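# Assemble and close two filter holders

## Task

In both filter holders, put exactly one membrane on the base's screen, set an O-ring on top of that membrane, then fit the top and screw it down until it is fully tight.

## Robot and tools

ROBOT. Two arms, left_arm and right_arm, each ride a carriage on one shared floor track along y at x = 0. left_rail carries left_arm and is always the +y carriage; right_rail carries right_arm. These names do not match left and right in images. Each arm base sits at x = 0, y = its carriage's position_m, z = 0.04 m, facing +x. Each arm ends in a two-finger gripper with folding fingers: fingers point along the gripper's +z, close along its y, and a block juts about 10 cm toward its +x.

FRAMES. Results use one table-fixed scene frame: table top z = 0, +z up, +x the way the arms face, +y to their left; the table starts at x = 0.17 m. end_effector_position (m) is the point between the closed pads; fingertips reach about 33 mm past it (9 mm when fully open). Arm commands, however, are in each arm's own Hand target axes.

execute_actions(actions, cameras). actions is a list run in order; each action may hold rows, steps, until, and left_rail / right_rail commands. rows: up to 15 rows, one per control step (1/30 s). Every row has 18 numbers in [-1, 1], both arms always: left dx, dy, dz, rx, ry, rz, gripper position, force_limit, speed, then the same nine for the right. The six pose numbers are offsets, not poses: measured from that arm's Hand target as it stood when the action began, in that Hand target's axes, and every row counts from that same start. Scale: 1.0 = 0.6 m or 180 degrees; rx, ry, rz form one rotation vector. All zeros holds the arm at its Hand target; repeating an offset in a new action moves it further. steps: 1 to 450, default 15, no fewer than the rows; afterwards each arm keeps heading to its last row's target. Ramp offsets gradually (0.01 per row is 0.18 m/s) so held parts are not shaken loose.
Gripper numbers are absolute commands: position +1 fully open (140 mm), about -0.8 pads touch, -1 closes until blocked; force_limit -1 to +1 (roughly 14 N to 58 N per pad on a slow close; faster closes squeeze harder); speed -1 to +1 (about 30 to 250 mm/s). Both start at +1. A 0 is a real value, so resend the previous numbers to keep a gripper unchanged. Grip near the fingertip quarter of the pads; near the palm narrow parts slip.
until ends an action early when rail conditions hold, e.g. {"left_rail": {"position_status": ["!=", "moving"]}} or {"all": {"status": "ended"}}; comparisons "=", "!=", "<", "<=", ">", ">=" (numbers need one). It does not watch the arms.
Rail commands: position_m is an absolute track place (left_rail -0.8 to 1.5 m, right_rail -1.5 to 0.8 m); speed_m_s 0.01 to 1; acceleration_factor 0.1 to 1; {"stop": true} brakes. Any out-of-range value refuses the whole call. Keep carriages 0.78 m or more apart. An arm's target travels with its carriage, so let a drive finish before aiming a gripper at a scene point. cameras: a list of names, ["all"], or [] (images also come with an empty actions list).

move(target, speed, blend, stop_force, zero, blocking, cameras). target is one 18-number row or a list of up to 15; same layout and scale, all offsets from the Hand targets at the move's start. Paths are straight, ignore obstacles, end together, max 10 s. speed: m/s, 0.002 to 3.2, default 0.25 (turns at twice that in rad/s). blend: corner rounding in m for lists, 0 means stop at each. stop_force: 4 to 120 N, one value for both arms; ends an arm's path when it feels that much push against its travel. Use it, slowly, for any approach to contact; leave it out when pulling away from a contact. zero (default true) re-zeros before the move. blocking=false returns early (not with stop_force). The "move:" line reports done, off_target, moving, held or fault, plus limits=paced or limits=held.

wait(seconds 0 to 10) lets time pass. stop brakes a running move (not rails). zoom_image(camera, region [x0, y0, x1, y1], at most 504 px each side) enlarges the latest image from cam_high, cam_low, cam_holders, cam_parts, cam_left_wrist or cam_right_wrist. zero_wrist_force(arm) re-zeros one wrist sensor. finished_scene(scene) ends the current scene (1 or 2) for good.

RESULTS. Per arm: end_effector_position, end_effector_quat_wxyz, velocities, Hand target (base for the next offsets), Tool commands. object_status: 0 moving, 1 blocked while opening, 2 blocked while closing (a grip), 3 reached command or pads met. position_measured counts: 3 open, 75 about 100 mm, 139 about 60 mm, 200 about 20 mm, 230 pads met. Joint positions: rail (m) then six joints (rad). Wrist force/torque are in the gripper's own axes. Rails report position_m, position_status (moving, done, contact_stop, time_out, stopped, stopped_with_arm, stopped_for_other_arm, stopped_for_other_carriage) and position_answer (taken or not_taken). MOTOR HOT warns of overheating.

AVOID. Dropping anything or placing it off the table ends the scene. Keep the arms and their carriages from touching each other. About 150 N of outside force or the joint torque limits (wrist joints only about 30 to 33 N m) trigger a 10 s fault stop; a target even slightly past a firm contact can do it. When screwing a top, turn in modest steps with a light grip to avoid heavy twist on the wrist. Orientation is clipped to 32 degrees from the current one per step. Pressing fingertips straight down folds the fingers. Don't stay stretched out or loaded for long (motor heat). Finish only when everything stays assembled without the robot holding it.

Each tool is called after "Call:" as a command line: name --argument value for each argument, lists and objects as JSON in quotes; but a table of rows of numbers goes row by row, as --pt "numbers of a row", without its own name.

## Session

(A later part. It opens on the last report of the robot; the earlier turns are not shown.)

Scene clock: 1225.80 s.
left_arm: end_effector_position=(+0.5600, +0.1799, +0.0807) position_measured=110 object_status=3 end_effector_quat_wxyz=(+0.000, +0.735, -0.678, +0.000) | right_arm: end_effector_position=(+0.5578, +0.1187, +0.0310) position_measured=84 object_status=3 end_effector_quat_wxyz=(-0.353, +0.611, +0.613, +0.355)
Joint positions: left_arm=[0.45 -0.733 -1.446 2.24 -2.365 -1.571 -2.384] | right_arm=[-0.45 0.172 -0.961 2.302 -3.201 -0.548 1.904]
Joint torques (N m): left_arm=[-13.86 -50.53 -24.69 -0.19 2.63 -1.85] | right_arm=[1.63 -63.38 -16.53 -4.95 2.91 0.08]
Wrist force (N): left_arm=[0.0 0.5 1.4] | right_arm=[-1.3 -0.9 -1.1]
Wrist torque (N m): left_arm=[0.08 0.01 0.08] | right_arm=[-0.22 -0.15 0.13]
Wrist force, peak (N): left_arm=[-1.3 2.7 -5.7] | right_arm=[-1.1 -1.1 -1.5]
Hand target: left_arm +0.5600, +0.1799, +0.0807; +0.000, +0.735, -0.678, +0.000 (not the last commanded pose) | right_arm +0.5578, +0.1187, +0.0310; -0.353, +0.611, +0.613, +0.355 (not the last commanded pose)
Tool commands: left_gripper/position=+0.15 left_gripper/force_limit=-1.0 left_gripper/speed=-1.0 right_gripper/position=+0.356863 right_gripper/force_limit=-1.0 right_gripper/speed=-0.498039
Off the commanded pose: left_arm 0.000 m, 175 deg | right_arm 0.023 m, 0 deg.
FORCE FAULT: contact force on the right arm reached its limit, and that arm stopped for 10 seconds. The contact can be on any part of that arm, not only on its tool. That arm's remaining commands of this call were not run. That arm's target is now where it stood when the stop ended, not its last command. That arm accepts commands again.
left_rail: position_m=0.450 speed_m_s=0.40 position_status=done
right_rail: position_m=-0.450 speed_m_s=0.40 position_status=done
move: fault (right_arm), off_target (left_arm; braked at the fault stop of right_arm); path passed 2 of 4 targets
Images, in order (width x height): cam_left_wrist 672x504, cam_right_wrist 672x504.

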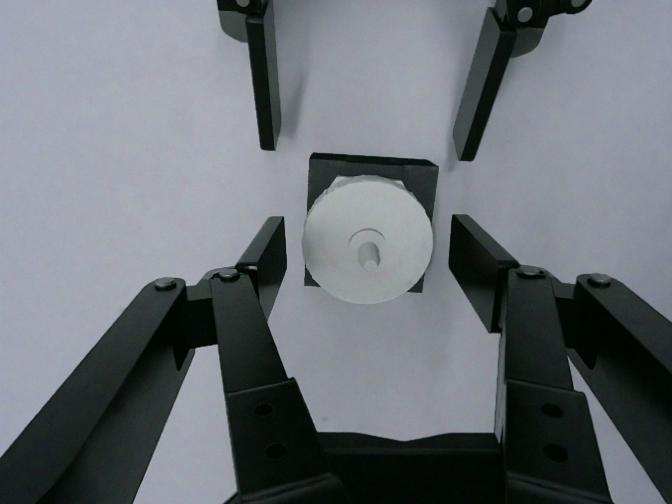

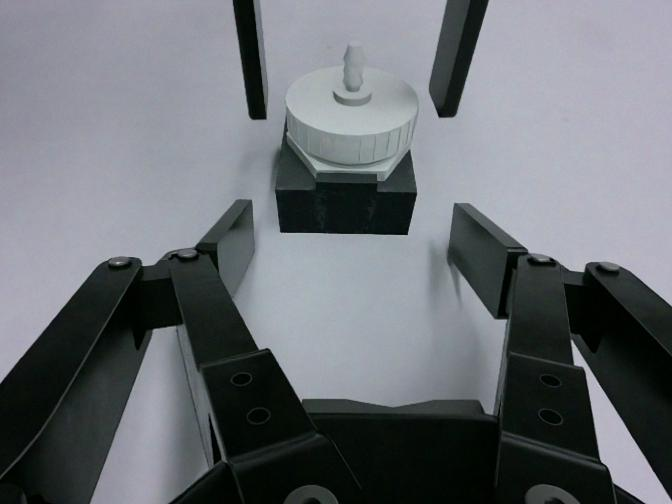

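Call:
execute_actions --actions '[]' --cameras '["cam_holders", "cam_low", "cam_high", "cam_parts"]'

Scene clock: 1234.50 s.
left_arm: end_effector_position=(+0.5600, +0.1799, +0.0807) position_measured=110 object_status=3 end_effector_quat_wxyz=(+0.000, +0.735, -0.678, +0.000) | right_arm: end_effector_position=(+0.5578, +0.1187, +0.0310) position_measured=84 object_status=3 end_effector_quat_wxyz=(-0.353, +0.611, +0.613, +0.355)
Joint positions: left_arm=[0.45 -0.733 -1.446 2.24 -2.365 -1.571 -2.384] | right_arm=[-0.45 0.172 -0.961 2.302 -3.201 -0.548 1.904]
Joint velocities: within noise
Joint torques (N m): left_arm=[-15.02 -52.26 -26.12 -0.31 2.96 -1.69] | right_arm=[0.23 -57.36 -16.67 -5.09 2.77 0.24]
Wrist force (N): left_arm=[-0.5 0.2 1.5] | right_arm=[-1.0 -0.8 -1.0]
Wrist torque (N m): left_arm=[0.04 0.12 0.08] | right_arm=[-0.21 -0.22 0.13]
Wrist force, peak (N): left_arm=[-0.4 0.6 1.8] | right_arm=[-1.2 -1.1 -1.4]
Hand target: left_arm +0.5600, +0.1799, +0.0807; +0.000, +0.735, -0.678, +0.000 (not the last commanded pose) | right_arm +0.5578, +0.1187, +0.0310; -0.353, +0.611, +0.613, +0.355 (not the last commanded pose)
Tool commands: left_gripper/position=+0.15 left_gripper/force_limit=-1.0 left_gripper/speed=-1.0 right_gripper/position=+0.356863 right_gripper/force_limit=-1.0 right_gripper/speed=-0.498039
Off the commanded pose: left_arm 0.000 m, 175 deg | right_arm 0.023 m, 0 deg.
left_rail: position_m=0.450 speed_m_s=0.40 position_status=done
right_rail: position_m=-0.450 speed_m_s=0.40 position_status=done
Images, in order (width x height): cam_high 672x504, cam_low 672x504, cam_holders 672x504, cam_parts 672x504.

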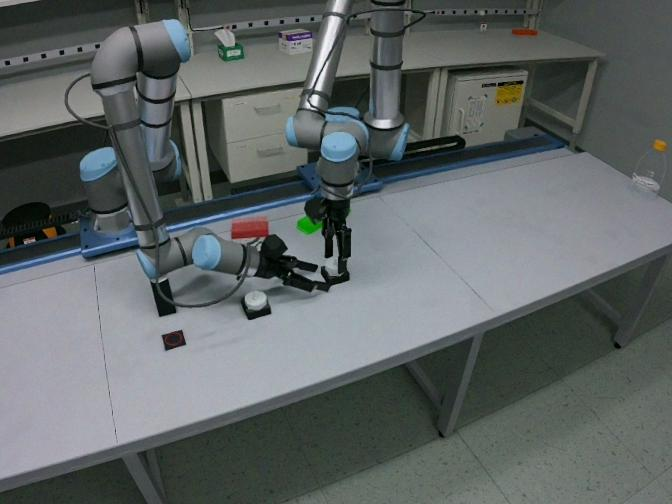

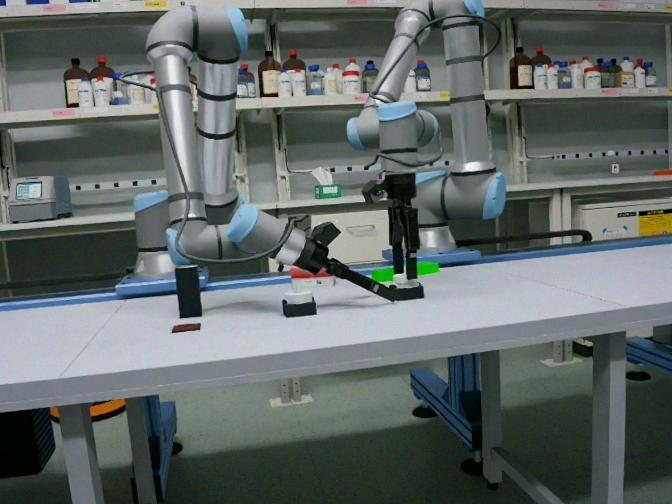

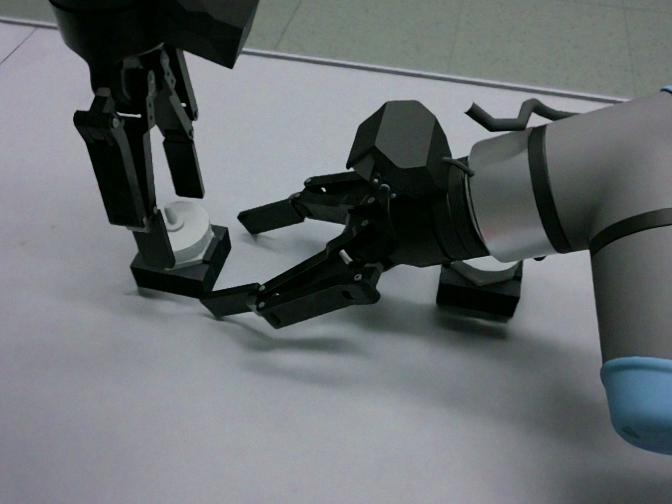

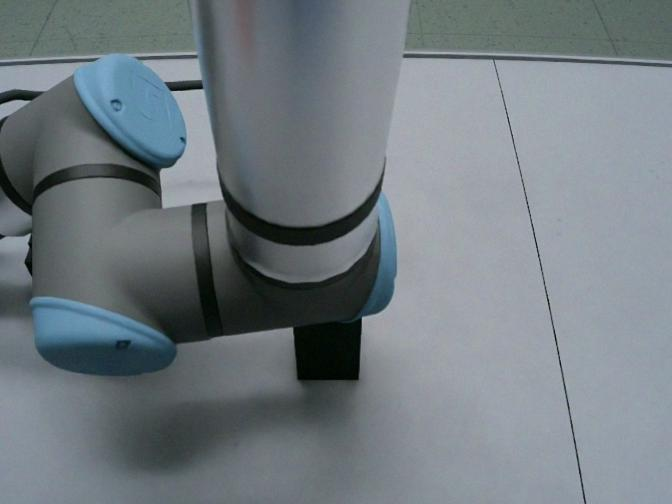

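Call:
move --pt "0 0 -0.04 0 0 0 0.15 -1 -1 0.0289 0 -0.0167 0 0 0 0.357 -1 -0.5" --pt "0 0 -0.16 0 0 -0.3 0.15 -1 -1 0.0795 0 -0.1589 0 0 0 0.357 -1 -0.5" --pt "0 0 -0.16 0 0 -0.9744 0.15 -1 -1 0.0795 0 -0.1589 0 0 0 0.357 -1 -0.5" --speed '[0.06,0.15,0.7]' --blend '[0.005,0.0005,0]' --cameras '["cam_parts", "cam_low"]'

Scene clock: 1285.73 s.
left_arm: end_effector_position=(+0.5600, +0.1800, +0.1767) position_measured=110 object_status=3 end_effector_quat_wxyz=(+0.000, +0.707, +0.707, +0.000) | right_arm: end_effector_position=(+0.5576, +0.0599, +0.1199) position_measured=84 object_status=3 end_effector_quat_wxyz=(-0.353, +0.611, +0.613, +0.355)
Joint positions: left_arm=[0.45 -0.733 -1.57 2.156 -2.157 -1.571 -5.445] | right_arm=[-0.45 0.072 -1.213 2.355 -2.838 -0.527 1.713]
Joint torques (N m): left_arm=[-13.53 -46.97 -33.25 -0.35 2.73 -2.57] | right_arm=[-15.8 -66.07 -17.13 -0.51 7.59 -2.02]
Wrist force (N): left_arm=[-0.1 0.3 1.3] | right_arm=[-1.5 -0.3 -1.3]
Wrist torque (N m): left_arm=[0.08 0.06 0.05] | right_arm=[-0.05 -0.16 0.29]
Wrist force, peak (N): left_arm=[-0.7 0.7 2.7] | right_arm=[-2.0 -0.6 -1.5]
Hand target: left_arm +0.5600, +0.1800, +0.1767; +0.000, +0.707, +0.707, +0.000 | right_arm +0.5576, +0.0599, +0.1199; -0.353, +0.611, +0.613, +0.355
Off the commanded pose: left_arm 0.000 m, 0 deg | right_arm 0.000 m, 0 deg.
left_rail: position_m=0.450 speed_m_s=0.40 position_status=done
right_rail: position_m=-0.450 speed_m_s=0.40 position_status=done
move: done
Images, in order (width x height): cam_low 672x504, cam_parts 672x504.

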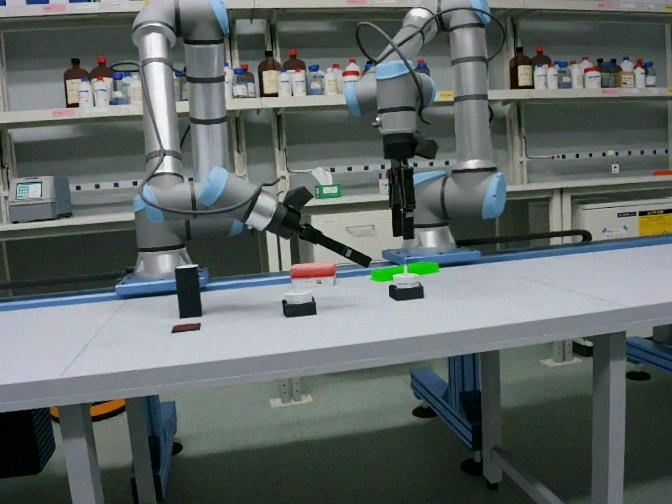

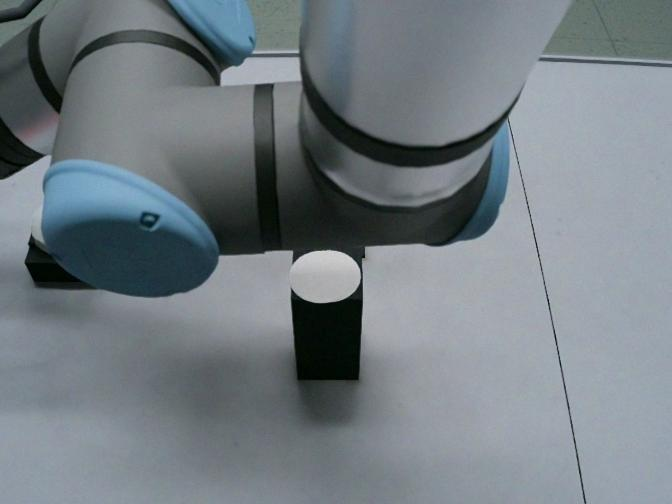

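Call:
move --target '[0,0,0,0,0,0,0.15,-1,-1,-0.0567,0,-0.1982,0,0,0,0.357,-1,-0.5]' --speed 0.25 --cameras '[]'

Call:
execute_actions --actions '[{"right_rail": {"position_m": -0.33, "speed_m_s": 0.3, "acceleration_factor": 0.4}, "steps": 90, "until": {"right_rail": {"position_status": ["!=", "moving"]}}}]' --cameras '["cam_holders", "cam_parts", "cam_left_wrist"]'

Scene clock: 1294.00 s.
left_arm: end_effector_position=(+0.5600, +0.1800, +0.1767) position_measured=110 object_status=3 end_effector_quat_wxyz=(+0.000, +0.707, +0.707, +0.000) | right_arm: end_effector_position=(+0.5576, -0.0602, +0.1498) position_measured=84 object_status=3 end_effector_quat_wxyz=(-0.353, +0.611, +0.613, +0.355)
Joint positions: left_arm=[0.45 -0.733 -1.57 2.156 -2.157 -1.571 -5.445] | right_arm=[-0.45 -0.145 -1.399 2.382 -2.31 -0.54 1.285]
Joint torques (N m): left_arm=[-19.17 -49.92 -30.73 -0.52 3.2 -1.95] | right_arm=[-15.32 -55.7 -42.82 0.15 -1.24 -1.87]
Wrist force (N): left_arm=[-0.4 0.7 1.7] | right_arm=[-2.1 -0.1 -1.0]
Wrist torque (N m): left_arm=[0.18 0.14 0.06] | right_arm=[0.09 -0.06 0.22]
Wrist force, peak (N): left_arm=[-0.1 0.2 2.1] | right_arm=[-2.4 -0.9 -3.6]
Hand target: left_arm +0.5600, +0.1800, +0.1767; +0.000, +0.707, +0.707, +0.000 | right_arm +0.5576, -0.0602, +0.1498; -0.353, +0.611, +0.613, +0.355
Off the commanded pose: left_arm 0.000 m, 0 deg | right_arm 0.000 m, 0 deg.
left_rail: position_m=0.450 speed_m_s=0.40 position_status=done
right_rail: position_m=-0.450 speed_m_s=0.40 position_status=done
move: done
No camera images: "cameras" was empty.

Scene clock: 1295.23 s.
left_arm: end_effector_position=(+0.5600, +0.1800, +0.1767) position_measured=110 object_status=3 end_effector_quat_wxyz=(+0.000, +0.707, +0.707, +0.000) | right_arm: end_effector_position=(+0.5576, +0.0598, +0.1498) position_measured=84 object_status=3 end_effector_quat_wxyz=(-0.353, +0.611, +0.613, +0.355)
Joint positions: left_arm=[0.45 -0.733 -1.57 2.156 -2.157 -1.571 -5.445] | right_arm=[-0.33 -0.145 -1.399 2.382 -2.31 -0.54 1.285]
Joint torques (N m): left_arm=[-15.52 -48.53 -31.72 -0.12 3.17 -1.68] | right_arm=[-8.26 -55.35 -41.56 -0.14 -1.1 -2.08]
Wrist force (N): left_arm=[0.2 0.8 1.3] | right_arm=[-1.7 -0.1 -1.0]
Wrist torque (N m): left_arm=[0.18 -0.01 0.05] | right_arm=[0.07 -0.14 0.22]
Wrist force, peak (N): left_arm=[-0.1 0.7 1.8] | right_arm=[-2.6 0.0 -1.9]
Hand target: left_arm +0.5600, +0.1800, +0.1767; +0.000, +0.707, +0.707, +0.000 | right_arm +0.5576, +0.0598, +0.1498; -0.353, +0.611, +0.613, +0.355
Tool commands: left_gripper/position=+0.15 left_gripper/force_limit=-1.0 left_gripper/speed=-1.0 right_gripper/position=+0.357 right_gripper/force_limit=-1.0 right_gripper/speed=-0.5
Off the commanded pose: left_arm 0.000 m, 0 deg | right_arm 0.000 m, 0 deg.
left_rail: position_m=0.450 speed_m_s=0.40 position_status=done
right_rail: position_m=-0.330 speed_m_s=0.30 position_status=done
Images, in order (width x height): cam_holders 672x504, cam_parts 672x504, cam_left_wrist 672x504.

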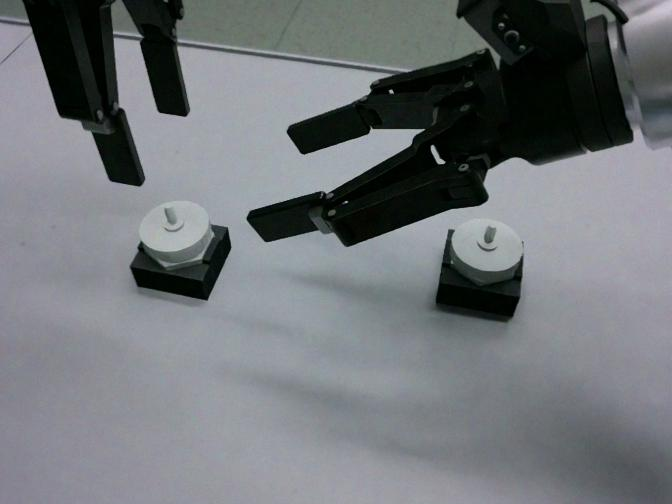

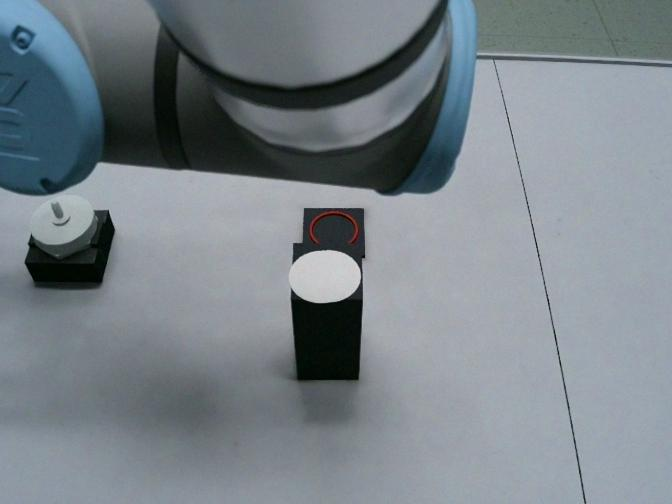

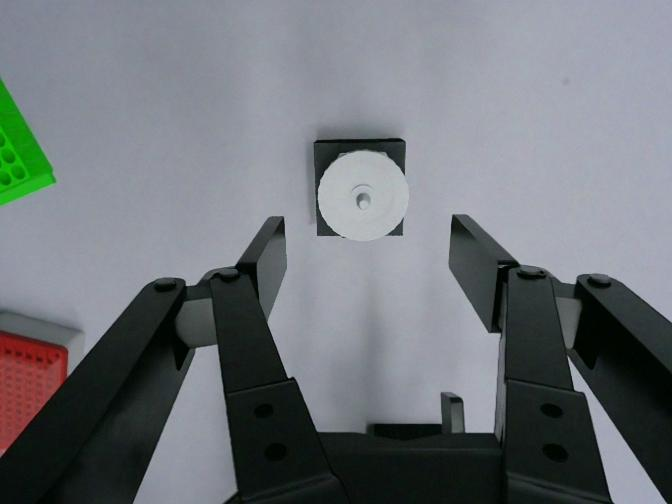

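Call:
move --target '[0,0,0,0,0,0,0.15,-1,-1,-0.0931,-0.0003,0.1215,0,0,0,0.357,-1,-0.5]' --speed 0.15 --cameras '["cam_right_wrist"]'

Scene clock: 1300.20 s.
left_arm: end_effector_position=(+0.5600, +0.1800, +0.1767) position_measured=110 object_status=3 end_effector_quat_wxyz=(+0.000, +0.707, +0.707, +0.000) | right_arm: end_effector_position=(+0.5577, +0.0951, +0.0650) position_measured=84 object_status=3 end_effector_quat_wxyz=(-0.353, +0.611, +0.613, +0.355)
Joint positions: left_arm=[0.45 -0.733 -1.57 2.156 -2.157 -1.571 -5.445] | right_arm=[-0.33 -0.08 -1.185 2.406 -2.656 -0.528 1.41]
Joint torques (N m): left_arm=[-15.47 -50.33 -32.71 -0.15 3.17 -1.96] | right_arm=[17.75 -39.6 -8.77 -9.01 7.45 2.39]
Wrist force (N): left_arm=[0.2 0.9 1.2] | right_arm=[-1.5 -0.9 -1.4]
Wrist torque (N m): left_arm=[0.20 0.00 0.05] | right_arm=[-0.15 -0.15 0.09]
Wrist force, peak (N): left_arm=[-0.3 0.8 1.9] | right_arm=[-3.0 -0.5 -0.2]
Hand target: left_arm +0.5600, +0.1800, +0.1767; +0.000, +0.707, +0.707, +0.000 | right_arm +0.5577, +0.0951, +0.0650; -0.353, +0.611, +0.613, +0.355
Off the commanded pose: left_arm 0.000 m, 0 deg | right_arm 0.000 m, 0 deg.
left_rail: position_m=0.450 speed_m_s=0.40 position_status=done
right_rail: position_m=-0.330 speed_m_s=0.30 position_status=done
move: done
Images, in order (width x height): cam_right_wrist 672x504.

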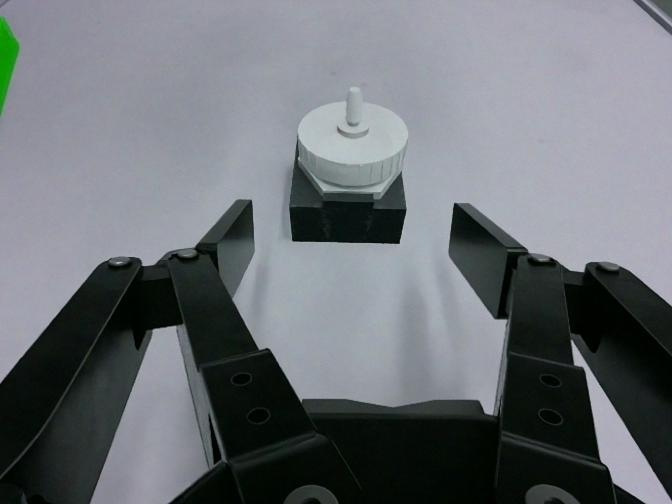

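Call:
move --pt "0 0 0 0 0 0 0.15 -1 -1 -0.0136 -0.0005 0.0965 0 0 0 0.357 -1 -0.5" --pt "0 0 0 0 0 0 0.15 -1 -1 -0.0136 -0.0005 0.0965 0 0 0 -1 -1 -1" --pt "0 0 0 0 0 0 0.15 -1 -1 -0.0136 -0.0005 0.0965 0 0 0 -0.98 1 -1" --speed 0.07 --cameras '["cam_right_wrist", "cam_left_wrist"]'

Call:
zoom_image --camera "cam_left_wrist" --region '[240, 100, 480, 280]'

Scene clock: 1310.33 s.
left_arm: end_effector_position=(+0.5600, +0.1800, +0.1767) position_measured=110 object_status=3 end_effector_quat_wxyz=(+0.000, +0.707, +0.707, +0.000) | right_arm: end_effector_position=(+0.5575, +0.1412, +0.0290) position_measured=134 object_status=0 end_effector_quat_wxyz=(-0.353, +0.611, +0.613, +0.355)
Joint positions: left_arm=[0.45 -0.733 -1.57 2.156 -2.157 -1.571 -5.445] | right_arm=[-0.33 0.004 -1.054 2.386 -2.911 -0.523 1.576]
Joint torques (N m): left_arm=[-15.06 -47.89 -31.54 -0.59 3.12 -2.06] | right_arm=[18.19 -44.01 -18.62 -2.03 -1.05 2.26]
Wrist force (N): left_arm=[0.1 0.1 1.5] | right_arm=[9.0 -2.0 -17.4]
Wrist torque (N m): left_arm=[0.04 0.01 0.05] | right_arm=[-0.20 -0.03 0.26]
Wrist force, peak (N): left_arm=[0.3 0.4 2.2] | right_arm=[9.2 -1.9 -17.4]
Hand target: left_arm +0.5600, +0.1800, +0.1767; +0.000, +0.707, +0.707, +0.000 | right_arm +0.5574, +0.1412, +0.0290; -0.353, +0.611, +0.613, +0.355
Off the commanded pose: left_arm 0.000 m, 0 deg | right_arm 0.000 m, 0 deg.
left_rail: position_m=0.450 speed_m_s=0.40 position_status=done
right_rail: position_m=-0.330 speed_m_s=0.30 position_status=done
move: done
Images, in order (width x height): cam_left_wrist 672x504, cam_right_wrist 672x504.

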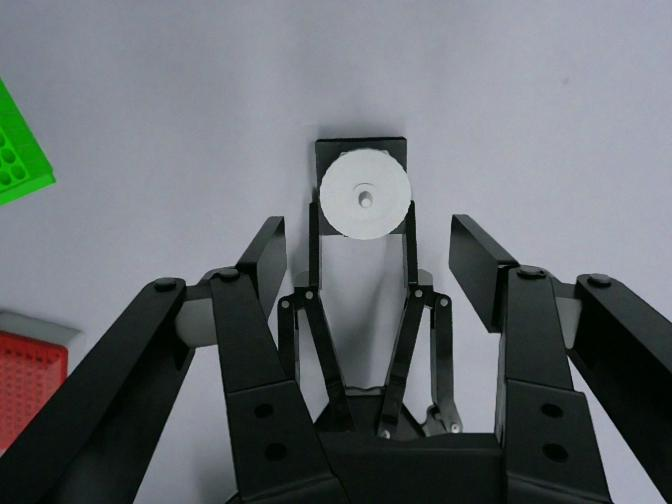

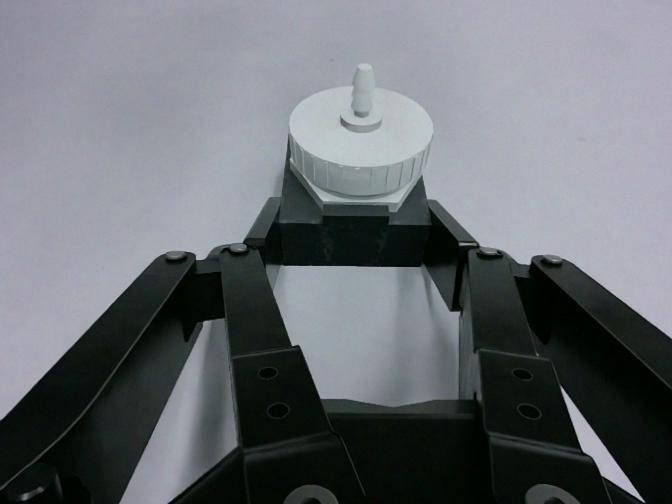

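Scaled by 2.100 from the camera's 672x504 image, which has a finer 960x720 frame.

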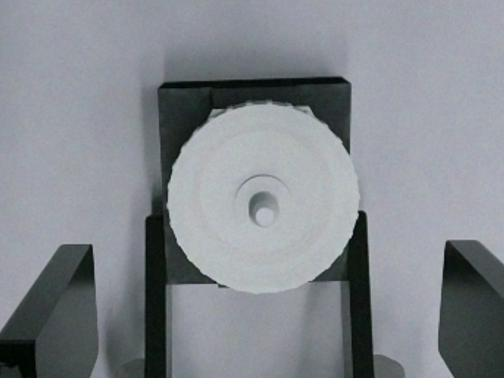

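Call:
move --pt "0.0008 0.0015 0.1598 0 0 0 0.15 -1 -1 0 0 0 0 0 0 -0.98 1 -1" --pt "0.0008 0.0015 0.1598 0 0 0 -1 -1 -1 0 0 0 0 0 0 -0.98 1 -1" --speed 0.12 --cameras '["cam_right_wrist", "cam_low"]'

Call:
zoom_image --camera "cam_low" --region '[340, 220, 472, 308]'

Scene clock: 1317.87 s.
left_arm: end_effector_position=(+0.5609, +0.1804, +0.0808) position_measured=138 object_status=0 end_effector_quat_wxyz=(+0.000, +0.707, +0.707, +0.000) | right_arm: end_effector_position=(+0.5574, +0.1412, +0.0290) position_measured=134 object_status=2 end_effector_quat_wxyz=(-0.353, +0.611, +0.613, +0.355)
Joint positions: left_arm=[0.45 -0.732 -1.446 2.239 -2.364 -1.571 -5.443] | right_arm=[-0.33 0.004 -1.054 2.386 -2.911 -0.523 1.576]
Joint torques (N m): left_arm=[20.57 -36.07 -25.52 -8.63 1.62 0.82] | right_arm=[18.21 -43.93 -1.95 0.24 -0.99 1.37]
Wrist force (N): left_arm=[-0.2 0.2 -4.4] | right_arm=[9.3 -1.7 -16.1]
Wrist torque (N m): left_arm=[0.15 0.20 0.07] | right_arm=[-0.18 -0.12 0.27]
Wrist force, peak (N): left_arm=[-0.2 0.2 -4.4] | right_arm=[9.3 -2.0 -17.9]
Hand target: left_arm +0.5609, +0.1804, +0.0808; +0.000, +0.707, +0.707, +0.000 | right_arm +0.5574, +0.1412, +0.0290; -0.353, +0.611, +0.613, +0.355
Off the commanded pose: left_arm 0.000 m, 0 deg | right_arm 0.000 m, 0 deg.
left_rail: position_m=0.450 speed_m_s=0.40 position_status=done
right_rail: position_m=-0.330 speed_m_s=0.30 position_status=done
move: done
Images, in order (width x height): cam_low 672x504, cam_right_wrist 672x504.

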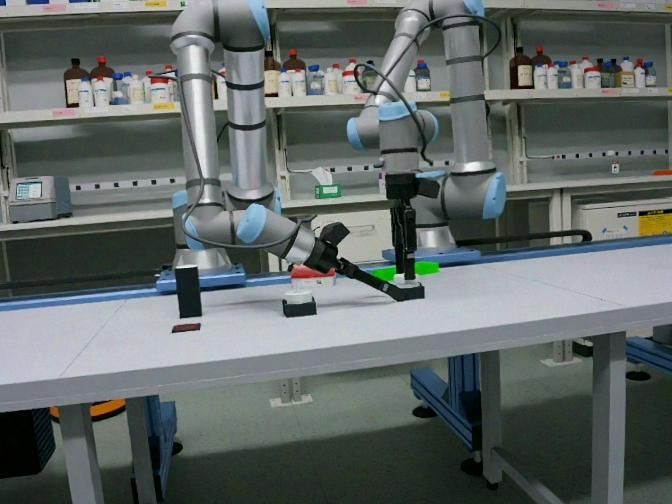

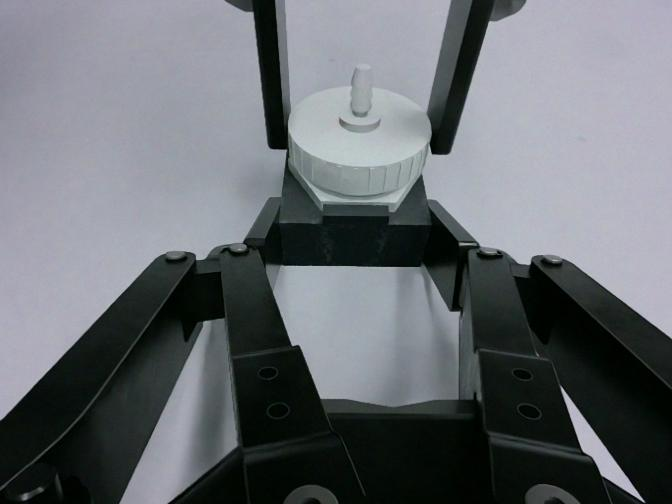

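Scaled by 3.818 from the camera's 672x504 image, which has a finer 960x720 frame.

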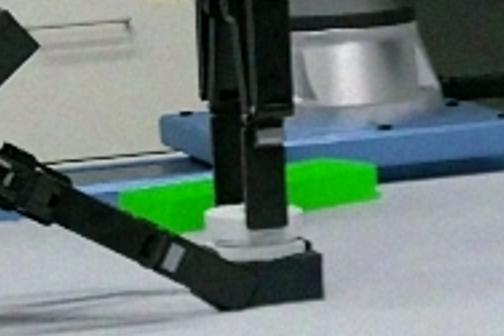

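Call:
move --pt "0 0 0.0003 0 0 0.5 -1 -1 -1 0 0 0 0 0 0 -0.98 1 -1" --pt "0 0 0.001 0 0 0.99 -1 -1 -1 0 0 0 0 0 0 -0.98 1 -1" --pt "0 0 0.0017 0 0 -0.5 -1 -1 -1 0 0 0 0 0 0 -0.98 1 -1" --speed 0.5 --blend '[0.0005,0.0005,0]' --cameras '["cam_low", "cam_holders", "cam_left_wrist"]'

Call:
zoom_image --camera "cam_low" --region '[340, 220, 472, 308]'

Scene clock: 1329.13 s.
left_arm: end_effector_position=(+0.5609, +0.1804, +0.0798) position_measured=138 object_status=2 end_effector_quat_wxyz=(+0.000, +0.000, +1.000, +0.000) | right_arm: end_effector_position=(+0.5574, +0.1412, +0.0290) position_measured=134 object_status=2 end_effector_quat_wxyz=(-0.353, +0.611, +0.613, +0.355)
Joint positions: left_arm=[0.45 -0.732 -1.444 2.239 -2.366 -1.571 -0.731] | right_arm=[-0.33 0.004 -1.054 2.386 -2.911 -0.523 1.576]
Joint torques (N m): left_arm=[20.95 -29.7 -43.92 2.94 -1.89 2.3] | right_arm=[15.52 -41.96 -2.7 0.4 -1.26 -0.5]
Wrist force (N): left_arm=[-3.7 -8.5 -6.9] | right_arm=[9.2 -3.1 -8.7]
Wrist torque (N m): left_arm=[0.57 -0.28 -0.26] | right_arm=[-0.29 -0.11 0.19]
Wrist force, peak (N): left_arm=[-12.2 -4.1 -15.1] | right_arm=[6.4 0.2 -20.1]
Hand target: left_arm +0.5609, +0.1804, +0.0798; +0.000, +0.000, +1.000, +0.000 | right_arm +0.5574, +0.1412, +0.0290; -0.353, +0.611, +0.613, +0.355
Off the commanded pose: left_arm 0.000 m, 0 deg | right_arm 0.000 m, 0 deg.
left_rail: position_m=0.450 speed_m_s=0.40 position_status=done
right_rail: position_m=-0.330 speed_m_s=0.30 position_status=done
move: done
Images, in order (width x height): cam_low 672x504, cam_holders 672x504, cam_left_wrist 672x504.

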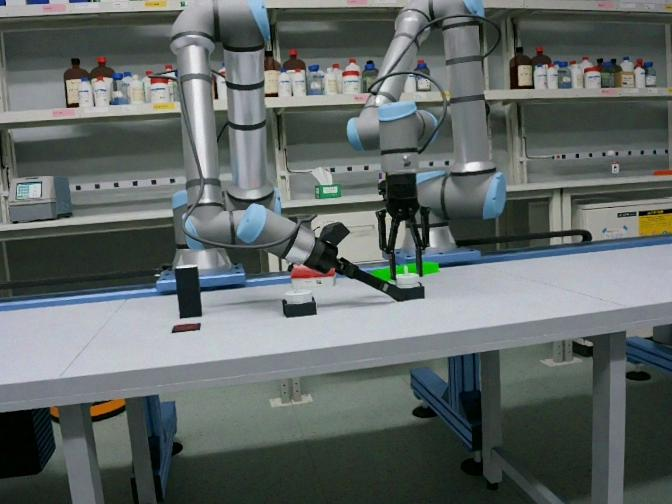

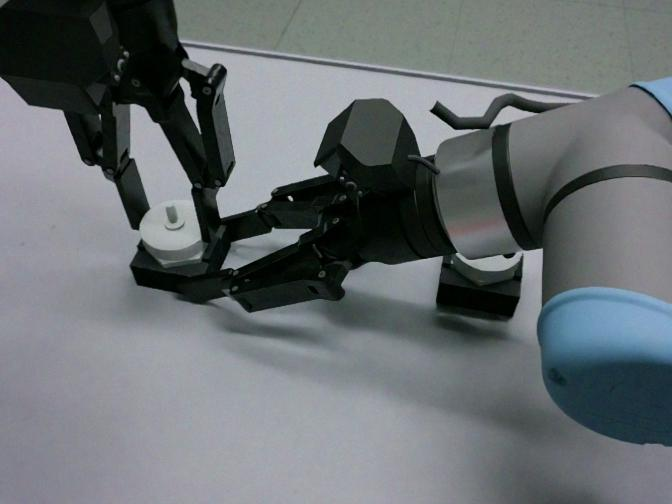

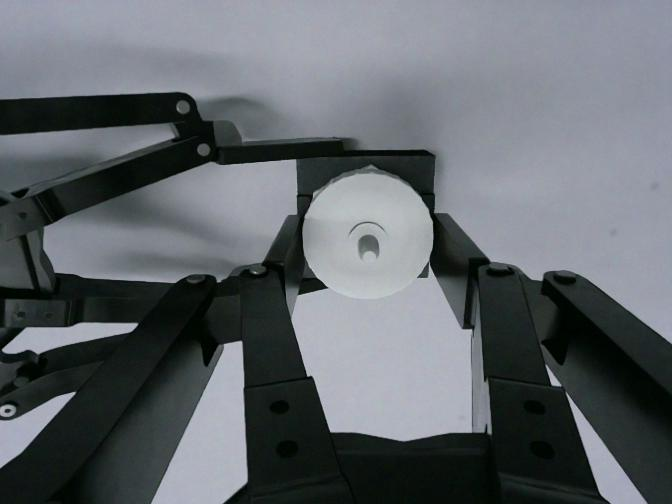

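Scaled by 3.818 from the camera's 672x504 image, which has a finer 960x720 frame.

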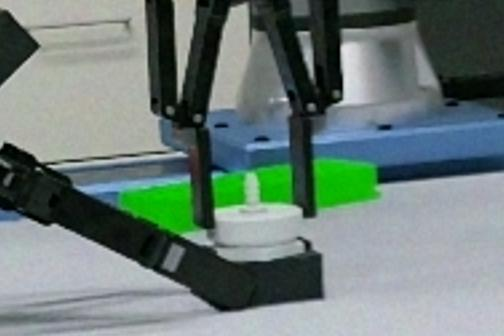

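Call:
move --pt "0 0 0 0 0 0 -0.98 -0.3 -1 0 0 0 0 0 0 -0.98 1 -1" --pt "0 0 0.001 0 0 0.5 -0.98 -0.3 -1 0 0 0 0 0 0 -0.98 1 -1" --pt "0 0 0.002 0 0 0.99 -0.98 -0.3 -1 0 0 0 0 0 0 -0.98 1 -1" --pt "0 0 0.003 0 0 -0.5 -0.98 -0.3 -1 0 0 0 0 0 0 -0.98 1 -1" --pt "0 0 0.004 0 0 0 -0.98 -0.3 -1 0 0 0 0 0 0 -0.98 1 -1" --speed 0.5 --blend '[0,0.0005,0.0005,0.0005,0]' --cameras '["cam_low"]'

Call:
zoom_image --camera "cam_low" --region '[340, 220, 472, 308]'

Scene clock: 1341.13 s.
left_arm: end_effector_position=(+0.5609, +0.1804, +0.0774) position_measured=138 object_status=2 end_effector_quat_wxyz=(+0.000, +0.000, +1.000, +0.000) | right_arm: end_effector_position=(+0.5574, +0.1412, +0.0290) position_measured=134 object_status=2 end_effector_quat_wxyz=(-0.353, +0.611, +0.613, +0.355)
Joint positions: left_arm=[0.45 -0.732 -1.441 2.241 -2.372 -1.571 5.552] | right_arm=[-0.33 0.004 -1.054 2.386 -2.911 -0.523 1.576]
Joint torques (N m): left_arm=[22.35 -31.64 -48.81 1.92 -1.42 2.26] | right_arm=[9.5 -41.7 -15.45 -0.03 -1.54 -0.59]
Wrist force (N): left_arm=[0.3 -7.2 -1.7] | right_arm=[8.5 -3.2 -8.1]
Wrist torque (N m): left_arm=[0.38 -0.71 -0.21] | right_arm=[-0.29 -0.10 0.18]
Wrist force, peak (N): left_arm=[-9.8 0.8 -9.0] | right_arm=[4.2 -0.5 -19.6]
Hand target: left_arm +0.5609, +0.1804, +0.0774; +0.000, +0.000, +1.000, +0.000 | right_arm +0.5574, +0.1412, +0.0290; -0.353, +0.611, +0.613, +0.355
Off the commanded pose: left_arm 0.000 m, 0 deg | right_arm 0.000 m, 0 deg.
left_rail: position_m=0.450 speed_m_s=0.40 position_status=done
right_rail: position_m=-0.330 speed_m_s=0.30 position_status=done
move: done
Images, in order (width x height): cam_low 672x504.

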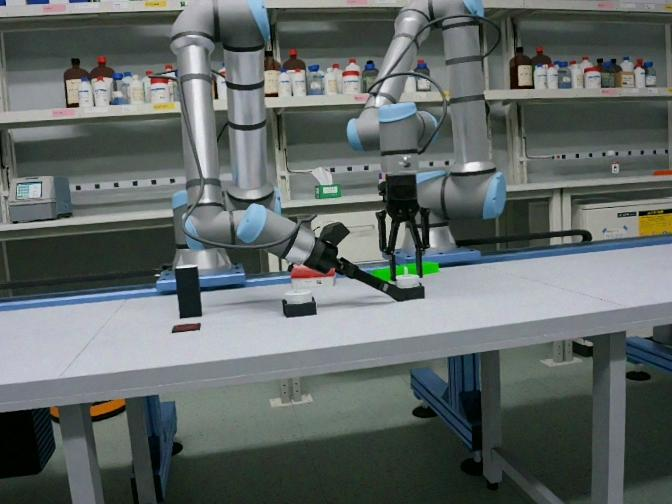

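Scaled by 3.818 from the camera's 672x504 image, which has a finer 960x720 frame.

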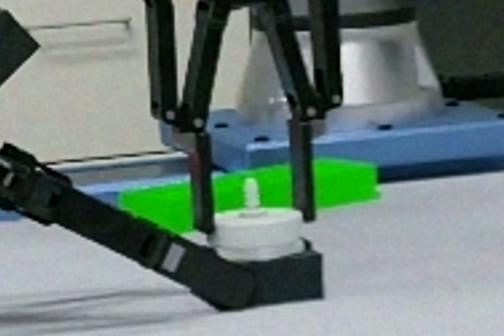

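Regrip and continue.

Call:
move --pt "0 0 0 0 0 0 0.1 -1 -1 0 0 0 0 0 0 -0.98 1 -1" --pt "0 0 0 0 0 -0.75 0.1 -1 -1 0 0 0 0 0 0 -0.98 1 -1" --pt "0 0 0 0 0 0.5 0.1 -1 -1 0 0 0 0 0 0 -0.98 1 -1" --pt "0 0 0 0 0 0.5 -1 0 -1 0 0 0 0 0 0 -0.98 1 -1" --speed 0.8 --blend '[0,0.0005,0,0]'

Call:
move --pt "0 0 0.001 0 0 0.5 -1 0 -1 0 0 0 0 0 0 -0.98 1 -1" --pt "0 0 0.0018 0 0 0.99 -1 0 -1 0 0 0 0 0 0 -0.98 1 -1" --speed 0.4 --blend '[0.0005,0]' --cameras '[]'

Call:
move --pt "0 0 0.0004 0 0 0.35 -1 0 -1 0 0 0 0 0 0 -0.98 1 -1" --pt "0 0 0.0006 0 0 0.6 -1 0 -1 0 0 0 0 0 0 -0.98 1 -1" --speed 0.3 --blend '[0.0005,0]' --cameras '["cam_low"]'

Call:
zoom_image --camera "cam_low" --region '[340, 220, 472, 308]'

Scene clock: 1351.83 s.
left_arm: end_effector_position=(+0.5609, +0.1804, +0.0774) position_measured=141 object_status=0 end_effector_quat_wxyz=(+0.000, +0.707, +0.707, +0.000) | right_arm: end_effector_position=(+0.5574, +0.1412, +0.0290) position_measured=134 object_status=2 end_effector_quat_wxyz=(-0.353, +0.611, +0.613, +0.355)
Joint positions: left_arm=[0.45 -0.732 -1.441 2.241 -2.372 -1.571 0.84] | right_arm=[-0.33 0.004 -1.054 2.386 -2.911 -0.523 1.576]
Joint torques (N m): left_arm=[-11.65 -42.99 -25.21 -0.33 3.1 -2.04] | right_arm=[0.82 -39.77 -24.08 0.1 -1.88 -0.52]
Wrist force (N): left_arm=[3.4 -3.9 -15.8] | right_arm=[6.5 -0.8 -13.0]
Wrist torque (N m): left_arm=[0.19 -0.64 0.07] | right_arm=[-0.13 -0.10 0.23]
Wrist force, peak (N): left_arm=[3.3 -3.5 -16.2] | right_arm=[6.6 -1.8 -13.5]
Hand target: left_arm +0.5609, +0.1804, +0.0774; +0.000, +0.707, +0.707, +0.000 | right_arm +0.5574, +0.1412, +0.0290; -0.353, +0.611, +0.613, +0.355
Off the commanded pose: left_arm 0.000 m, 0 deg | right_arm 0.000 m, 0 deg.
left_rail: position_m=0.450 speed_m_s=0.40 position_status=done
right_rail: position_m=-0.330 speed_m_s=0.30 position_status=done
move: done

Scene clock: 1357.13 s.
left_arm: end_effector_position=(+0.5609, +0.1804, +0.0763) position_measured=141 object_status=2 end_effector_quat_wxyz=(+0.000, +0.718, -0.696, +0.000) | right_arm: end_effector_position=(+0.5574, +0.1412, +0.0290) position_measured=134 object_status=2 end_effector_quat_wxyz=(-0.353, +0.611, +0.613, +0.355)
Joint positions: left_arm=[0.45 -0.732 -1.439 2.242 -2.374 -1.571 3.95] | right_arm=[-0.33 0.004 -1.054 2.386 -2.911 -0.523 1.576]
Joint torques (N m): left_arm=[19.91 -31.81 -56.01 -0.14 -1.84 2.46] | right_arm=[-3.19 -39.47 -21.72 0.04 -2 -0.55]
Wrist force (N): left_arm=[3.9 4.1 -3.4] | right_arm=[6.3 -0.2 -12.7]
Wrist torque (N m): left_arm=[-0.02 -0.66 -0.14] | right_arm=[-0.31 -0.02 0.33]
Wrist force, peak (N): left_arm=[-3.5 -7.2 -20.7] | right_arm=[5.0 0.5 -17.8]
Hand target: left_arm +0.5609, +0.1804, +0.0763; +0.000, +0.718, -0.696, +0.000 | right_arm +0.5574, +0.1412, +0.0290; -0.353, +0.611, +0.613, +0.355
Off the commanded pose: left_arm 0.000 m, 0 deg | right_arm 0.000 m, 0 deg.
left_rail: position_m=0.450 speed_m_s=0.40 position_status=done
right_rail: position_m=-0.330 speed_m_s=0.30 position_status=done
move: done; blend cut to 0 m at target 1
No camera images: "cameras" was empty.

Scene clock: 1360.90 s.
left_arm: end_effector_position=(+0.5609, +0.1804, +0.0759) position_measured=141 object_status=2 end_effector_quat_wxyz=(+0.000, +0.141, +0.990, +0.000) | right_arm: end_effector_position=(+0.5574, +0.1412, +0.0290) position_measured=134 object_status=2 end_effector_quat_wxyz=(-0.353, +0.611, +0.613, +0.355)
Joint positions: left_arm=[0.45 -0.732 -1.438 2.242 -2.375 -1.571 5.835] | right_arm=[-0.33 0.004 -1.054 2.386 -2.911 -0.523 1.576]
Joint torques (N m): left_arm=[21.02 -33.72 -53.25 -0.9 -1.88 4.13] | right_arm=[-7.96 -38.23 -18.83 0.17 -2.21 -0.32]
Wrist force (N): left_arm=[3.3 -4.5 -1.5] | right_arm=[8.9 0.2 -9.2]
Wrist torque (N m): left_arm=[0.05 -0.63 -1.34] | right_arm=[-1.36 -0.04 0.67]
Wrist force, peak (N): left_arm=[4.7 -5.7 -0.5] | right_arm=[5.8 -3.2 -14.9]
Hand target: left_arm +0.5609, +0.1804, +0.0760; +0.000, +0.141, +0.990, +0.000 | right_arm +0.5574, +0.1412, +0.0290; -0.353, +0.611, +0.613, +0.355
Off the commanded pose: left_arm 0.000 m, 0 deg | right_arm 0.000 m, 0 deg.
left_rail: position_m=0.450 speed_m_s=0.40 position_status=done
right_rail: position_m=-0.330 speed_m_s=0.30 position_status=done
move: done
Images, in order (width x height): cam_low 672x504.

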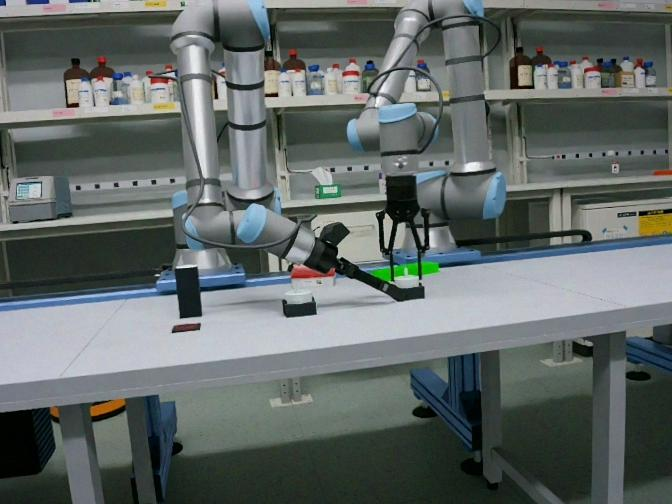

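Scaled by 3.818 from the camera's 672x504 image, which has a finer 960x720 frame.

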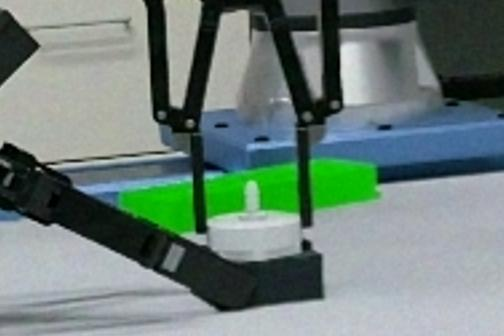

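Call:
move --pt "0 0 0 0 0 0 0.1 -1 -1 0 0 0 0 0 0 -0.98 1 -1" --pt "0 0 0 0 0 -0.7 0.1 -1 -1 0 0 0 0 0 0 -0.98 1 -1" --pt "0 0 0 0 0 -0.7 -1 0 -1 0 0 0 0 0 0 -0.98 1 -1" --pt "0 0 0.0003 0 0 -0.3 -1 0 -1 0 0 0 0 0 0 -0.98 1 -1" --speed '[0.8,0.8,0.8,0.4]' --blend 0

Call:
move --pt "0 0 0 0 0 0 0.15 -1 -1 0 0 0 0 0 0 -0.98 1 -1" --pt "0 0 -0.07 0 0 0 0.15 -1 -1 0 0 0 0 0 0 -0.98 1 -1" --pt "0 0.0333 -0.07 0 0 0 -1 -1 -0.5 0 0 0 0 0 0 -0.98 1 -1" --pt "0 0.0333 -0.022 0 0 0 -1 -1 -0.5 0 0 0 0 0 0 -0.98 1 -1" --speed '[0.1,0.12,0.12,0.1]' --blend 0

Call:
move --target '[0,0,0.015,0,0,0,-1,-1,-0.5,0,0,0,0,0,0,-0.98,1,-1]' --speed 0.012 --stop_force 4 --cameras '["cam_left_wrist", "cam_low"]'

Call:
zoom_image --camera "cam_low" --region '[340, 220, 472, 308]'

Scene clock: 1373.90 s.
left_arm: end_effector_position=(+0.5609, +0.1804, +0.0758) position_measured=142 object_status=2 end_effector_quat_wxyz=(+0.000, -0.324, +0.946, +0.000) | right_arm: end_effector_position=(+0.5574, +0.1412, +0.0290) position_measured=134 object_status=2 end_effector_quat_wxyz=(-0.353, +0.611, +0.613, +0.355)
Joint positions: left_arm=[0.45 -0.732 -1.438 2.242 -2.375 -1.571 4.892] | right_arm=[-0.33 0.004 -1.054 2.386 -2.911 -0.523 1.576]
Joint torques (N m): left_arm=[23.9 -25.14 -43.87 1.84 -1.75 3.8] | right_arm=[-9.75 -39.59 -11.06 -0.05 -2.29 -0.51]
Wrist force (N): left_arm=[6.9 -4.0 -16.7] | right_arm=[7.0 -2.0 -9.0]
Wrist torque (N m): left_arm=[-0.28 -0.68 -1.40] | right_arm=[-1.30 -0.13 0.53]
Wrist force, peak (N): left_arm=[6.2 -4.0 -20.1] | right_arm=[4.1 -2.2 -14.5]
Hand target: left_arm +0.5609, +0.1804, +0.0758; +0.000, -0.324, +0.946, +0.000 | right_arm +0.5574, +0.1412, +0.0290; -0.353, +0.611, +0.613, +0.355
Off the commanded pose: left_arm 0.000 m, 0 deg | right_arm 0.000 m, 0 deg.
left_rail: position_m=0.450 speed_m_s=0.40 position_status=done
right_rail: position_m=-0.330 speed_m_s=0.30 position_status=done
move: done

Scene clock: 1378.37 s.
left_arm: end_effector_position=(+0.5487, +0.1962, +0.0891) position_measured=232 object_status=3 end_effector_quat_wxyz=(+0.000, -0.324, +0.946, +0.000) | right_arm: end_effector_position=(+0.5574, +0.1412, +0.0290) position_measured=134 object_status=2 end_effector_quat_wxyz=(-0.353, +0.611, +0.613, +0.355)
Joint positions: left_arm=[0.45 -0.725 -1.485 2.264 -2.35 -1.571 4.899] | right_arm=[-0.33 0.004 -1.054 2.386 -2.911 -0.523 1.576]
Joint torques (N m): left_arm=[11.63 -30.64 -25.84 -9.86 0.67 -0.07] | right_arm=[-9.01 -39.61 -8.05 -0.16 -2.53 -0.35]
Wrist force (N): left_arm=[3.2 -0.1 0.7] | right_arm=[6.5 -0.5 -12.2]
Wrist torque (N m): left_arm=[-0.02 -0.72 -0.08] | right_arm=[-0.27 -0.11 0.25]
Wrist force, peak (N): left_arm=[6.4 -3.8 -16.5] | right_arm=[6.5 -0.5 -12.2]
Hand target: left_arm +0.5487, +0.1962, +0.0890; +0.000, -0.324, +0.946, +0.000 | right_arm +0.5574, +0.1412, +0.0290; -0.353, +0.611, +0.613, +0.355
Off the commanded pose: left_arm 0.000 m, 0 deg | right_arm 0.000 m, 0 deg.
left_rail: position_m=0.450 speed_m_s=0.40 position_status=done
right_rail: position_m=-0.330 speed_m_s=0.30 position_status=done
move: done

Scene clock: 1380.13 s.
left_arm: end_effector_position=(+0.5487, +0.1962, +0.0840) position_measured=232 object_status=3 end_effector_quat_wxyz=(+0.000, -0.324, +0.946, +0.000) | right_arm: end_effector_position=(+0.5574, +0.1412, +0.0290) position_measured=134 object_status=2 end_effector_quat_wxyz=(-0.353, +0.611, +0.613, +0.355)
Joint positions: left_arm=[0.45 -0.725 -1.478 2.268 -2.361 -1.571 4.899] | right_arm=[-0.33 0.004 -1.054 2.386 -2.911 -0.523 1.576]
Joint torques (N m): left_arm=[7.92 -48.63 -53.15 0.03 1 0.47] | right_arm=[-8.7 -39.41 -7.34 -0.11 -2.53 -0.45]
Wrist force (N): left_arm=[3.0 -1.1 -4.0] | right_arm=[6.2 -0.2 -12.1]
Wrist torque (N m): left_arm=[-0.08 -0.75 -0.08] | right_arm=[-0.21 -0.06 0.28]
Wrist force, peak (N): left_arm=[3.5 5.8 -20.6] | right_arm=[6.4 -0.3 -12.4]
Hand target: left_arm +0.5487, +0.1962, +0.0840; +0.000, -0.324, +0.946, +0.000 (not the last commanded pose) | right_arm +0.5574, +0.1412, +0.0290; -0.353, +0.611, +0.613, +0.355
Off the commanded pose: left_arm 0.004 m, 0 deg | right_arm 0.000 m, 0 deg.
left_rail: position_m=0.450 speed_m_s=0.40 position_status=done
right_rail: position_m=-0.330 speed_m_s=0.30 position_status=done
move: contact (left_arm)
Images, in order (width x height): cam_low 672x504, cam_left_wrist 672x504.

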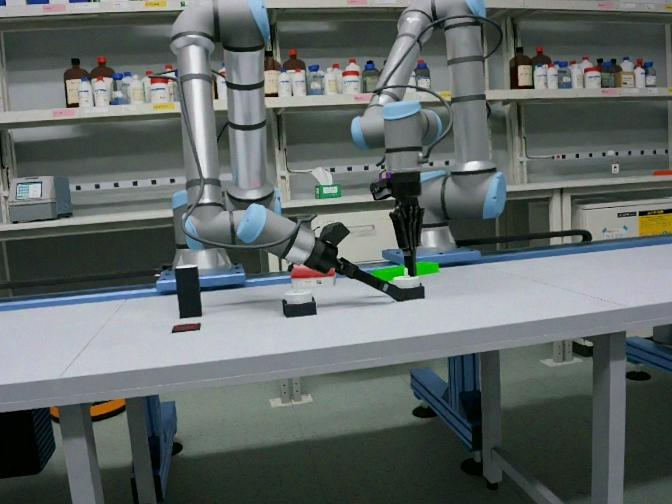

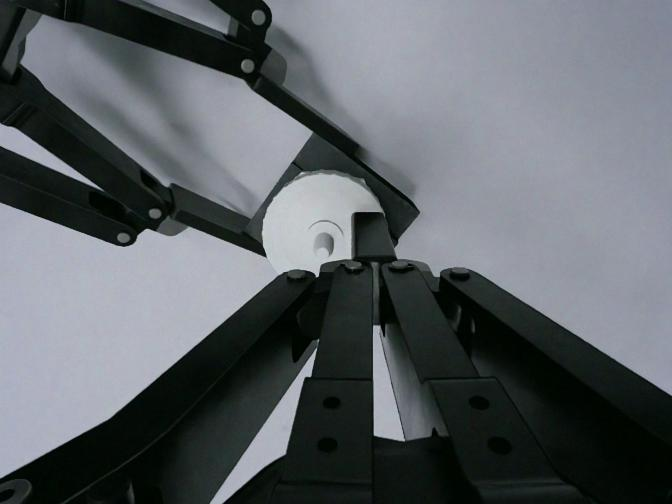

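Scaled by 3.818 from the camera's 672x504 image, which has a finer 960x720 frame.

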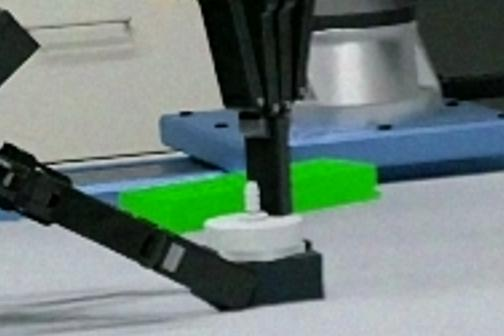

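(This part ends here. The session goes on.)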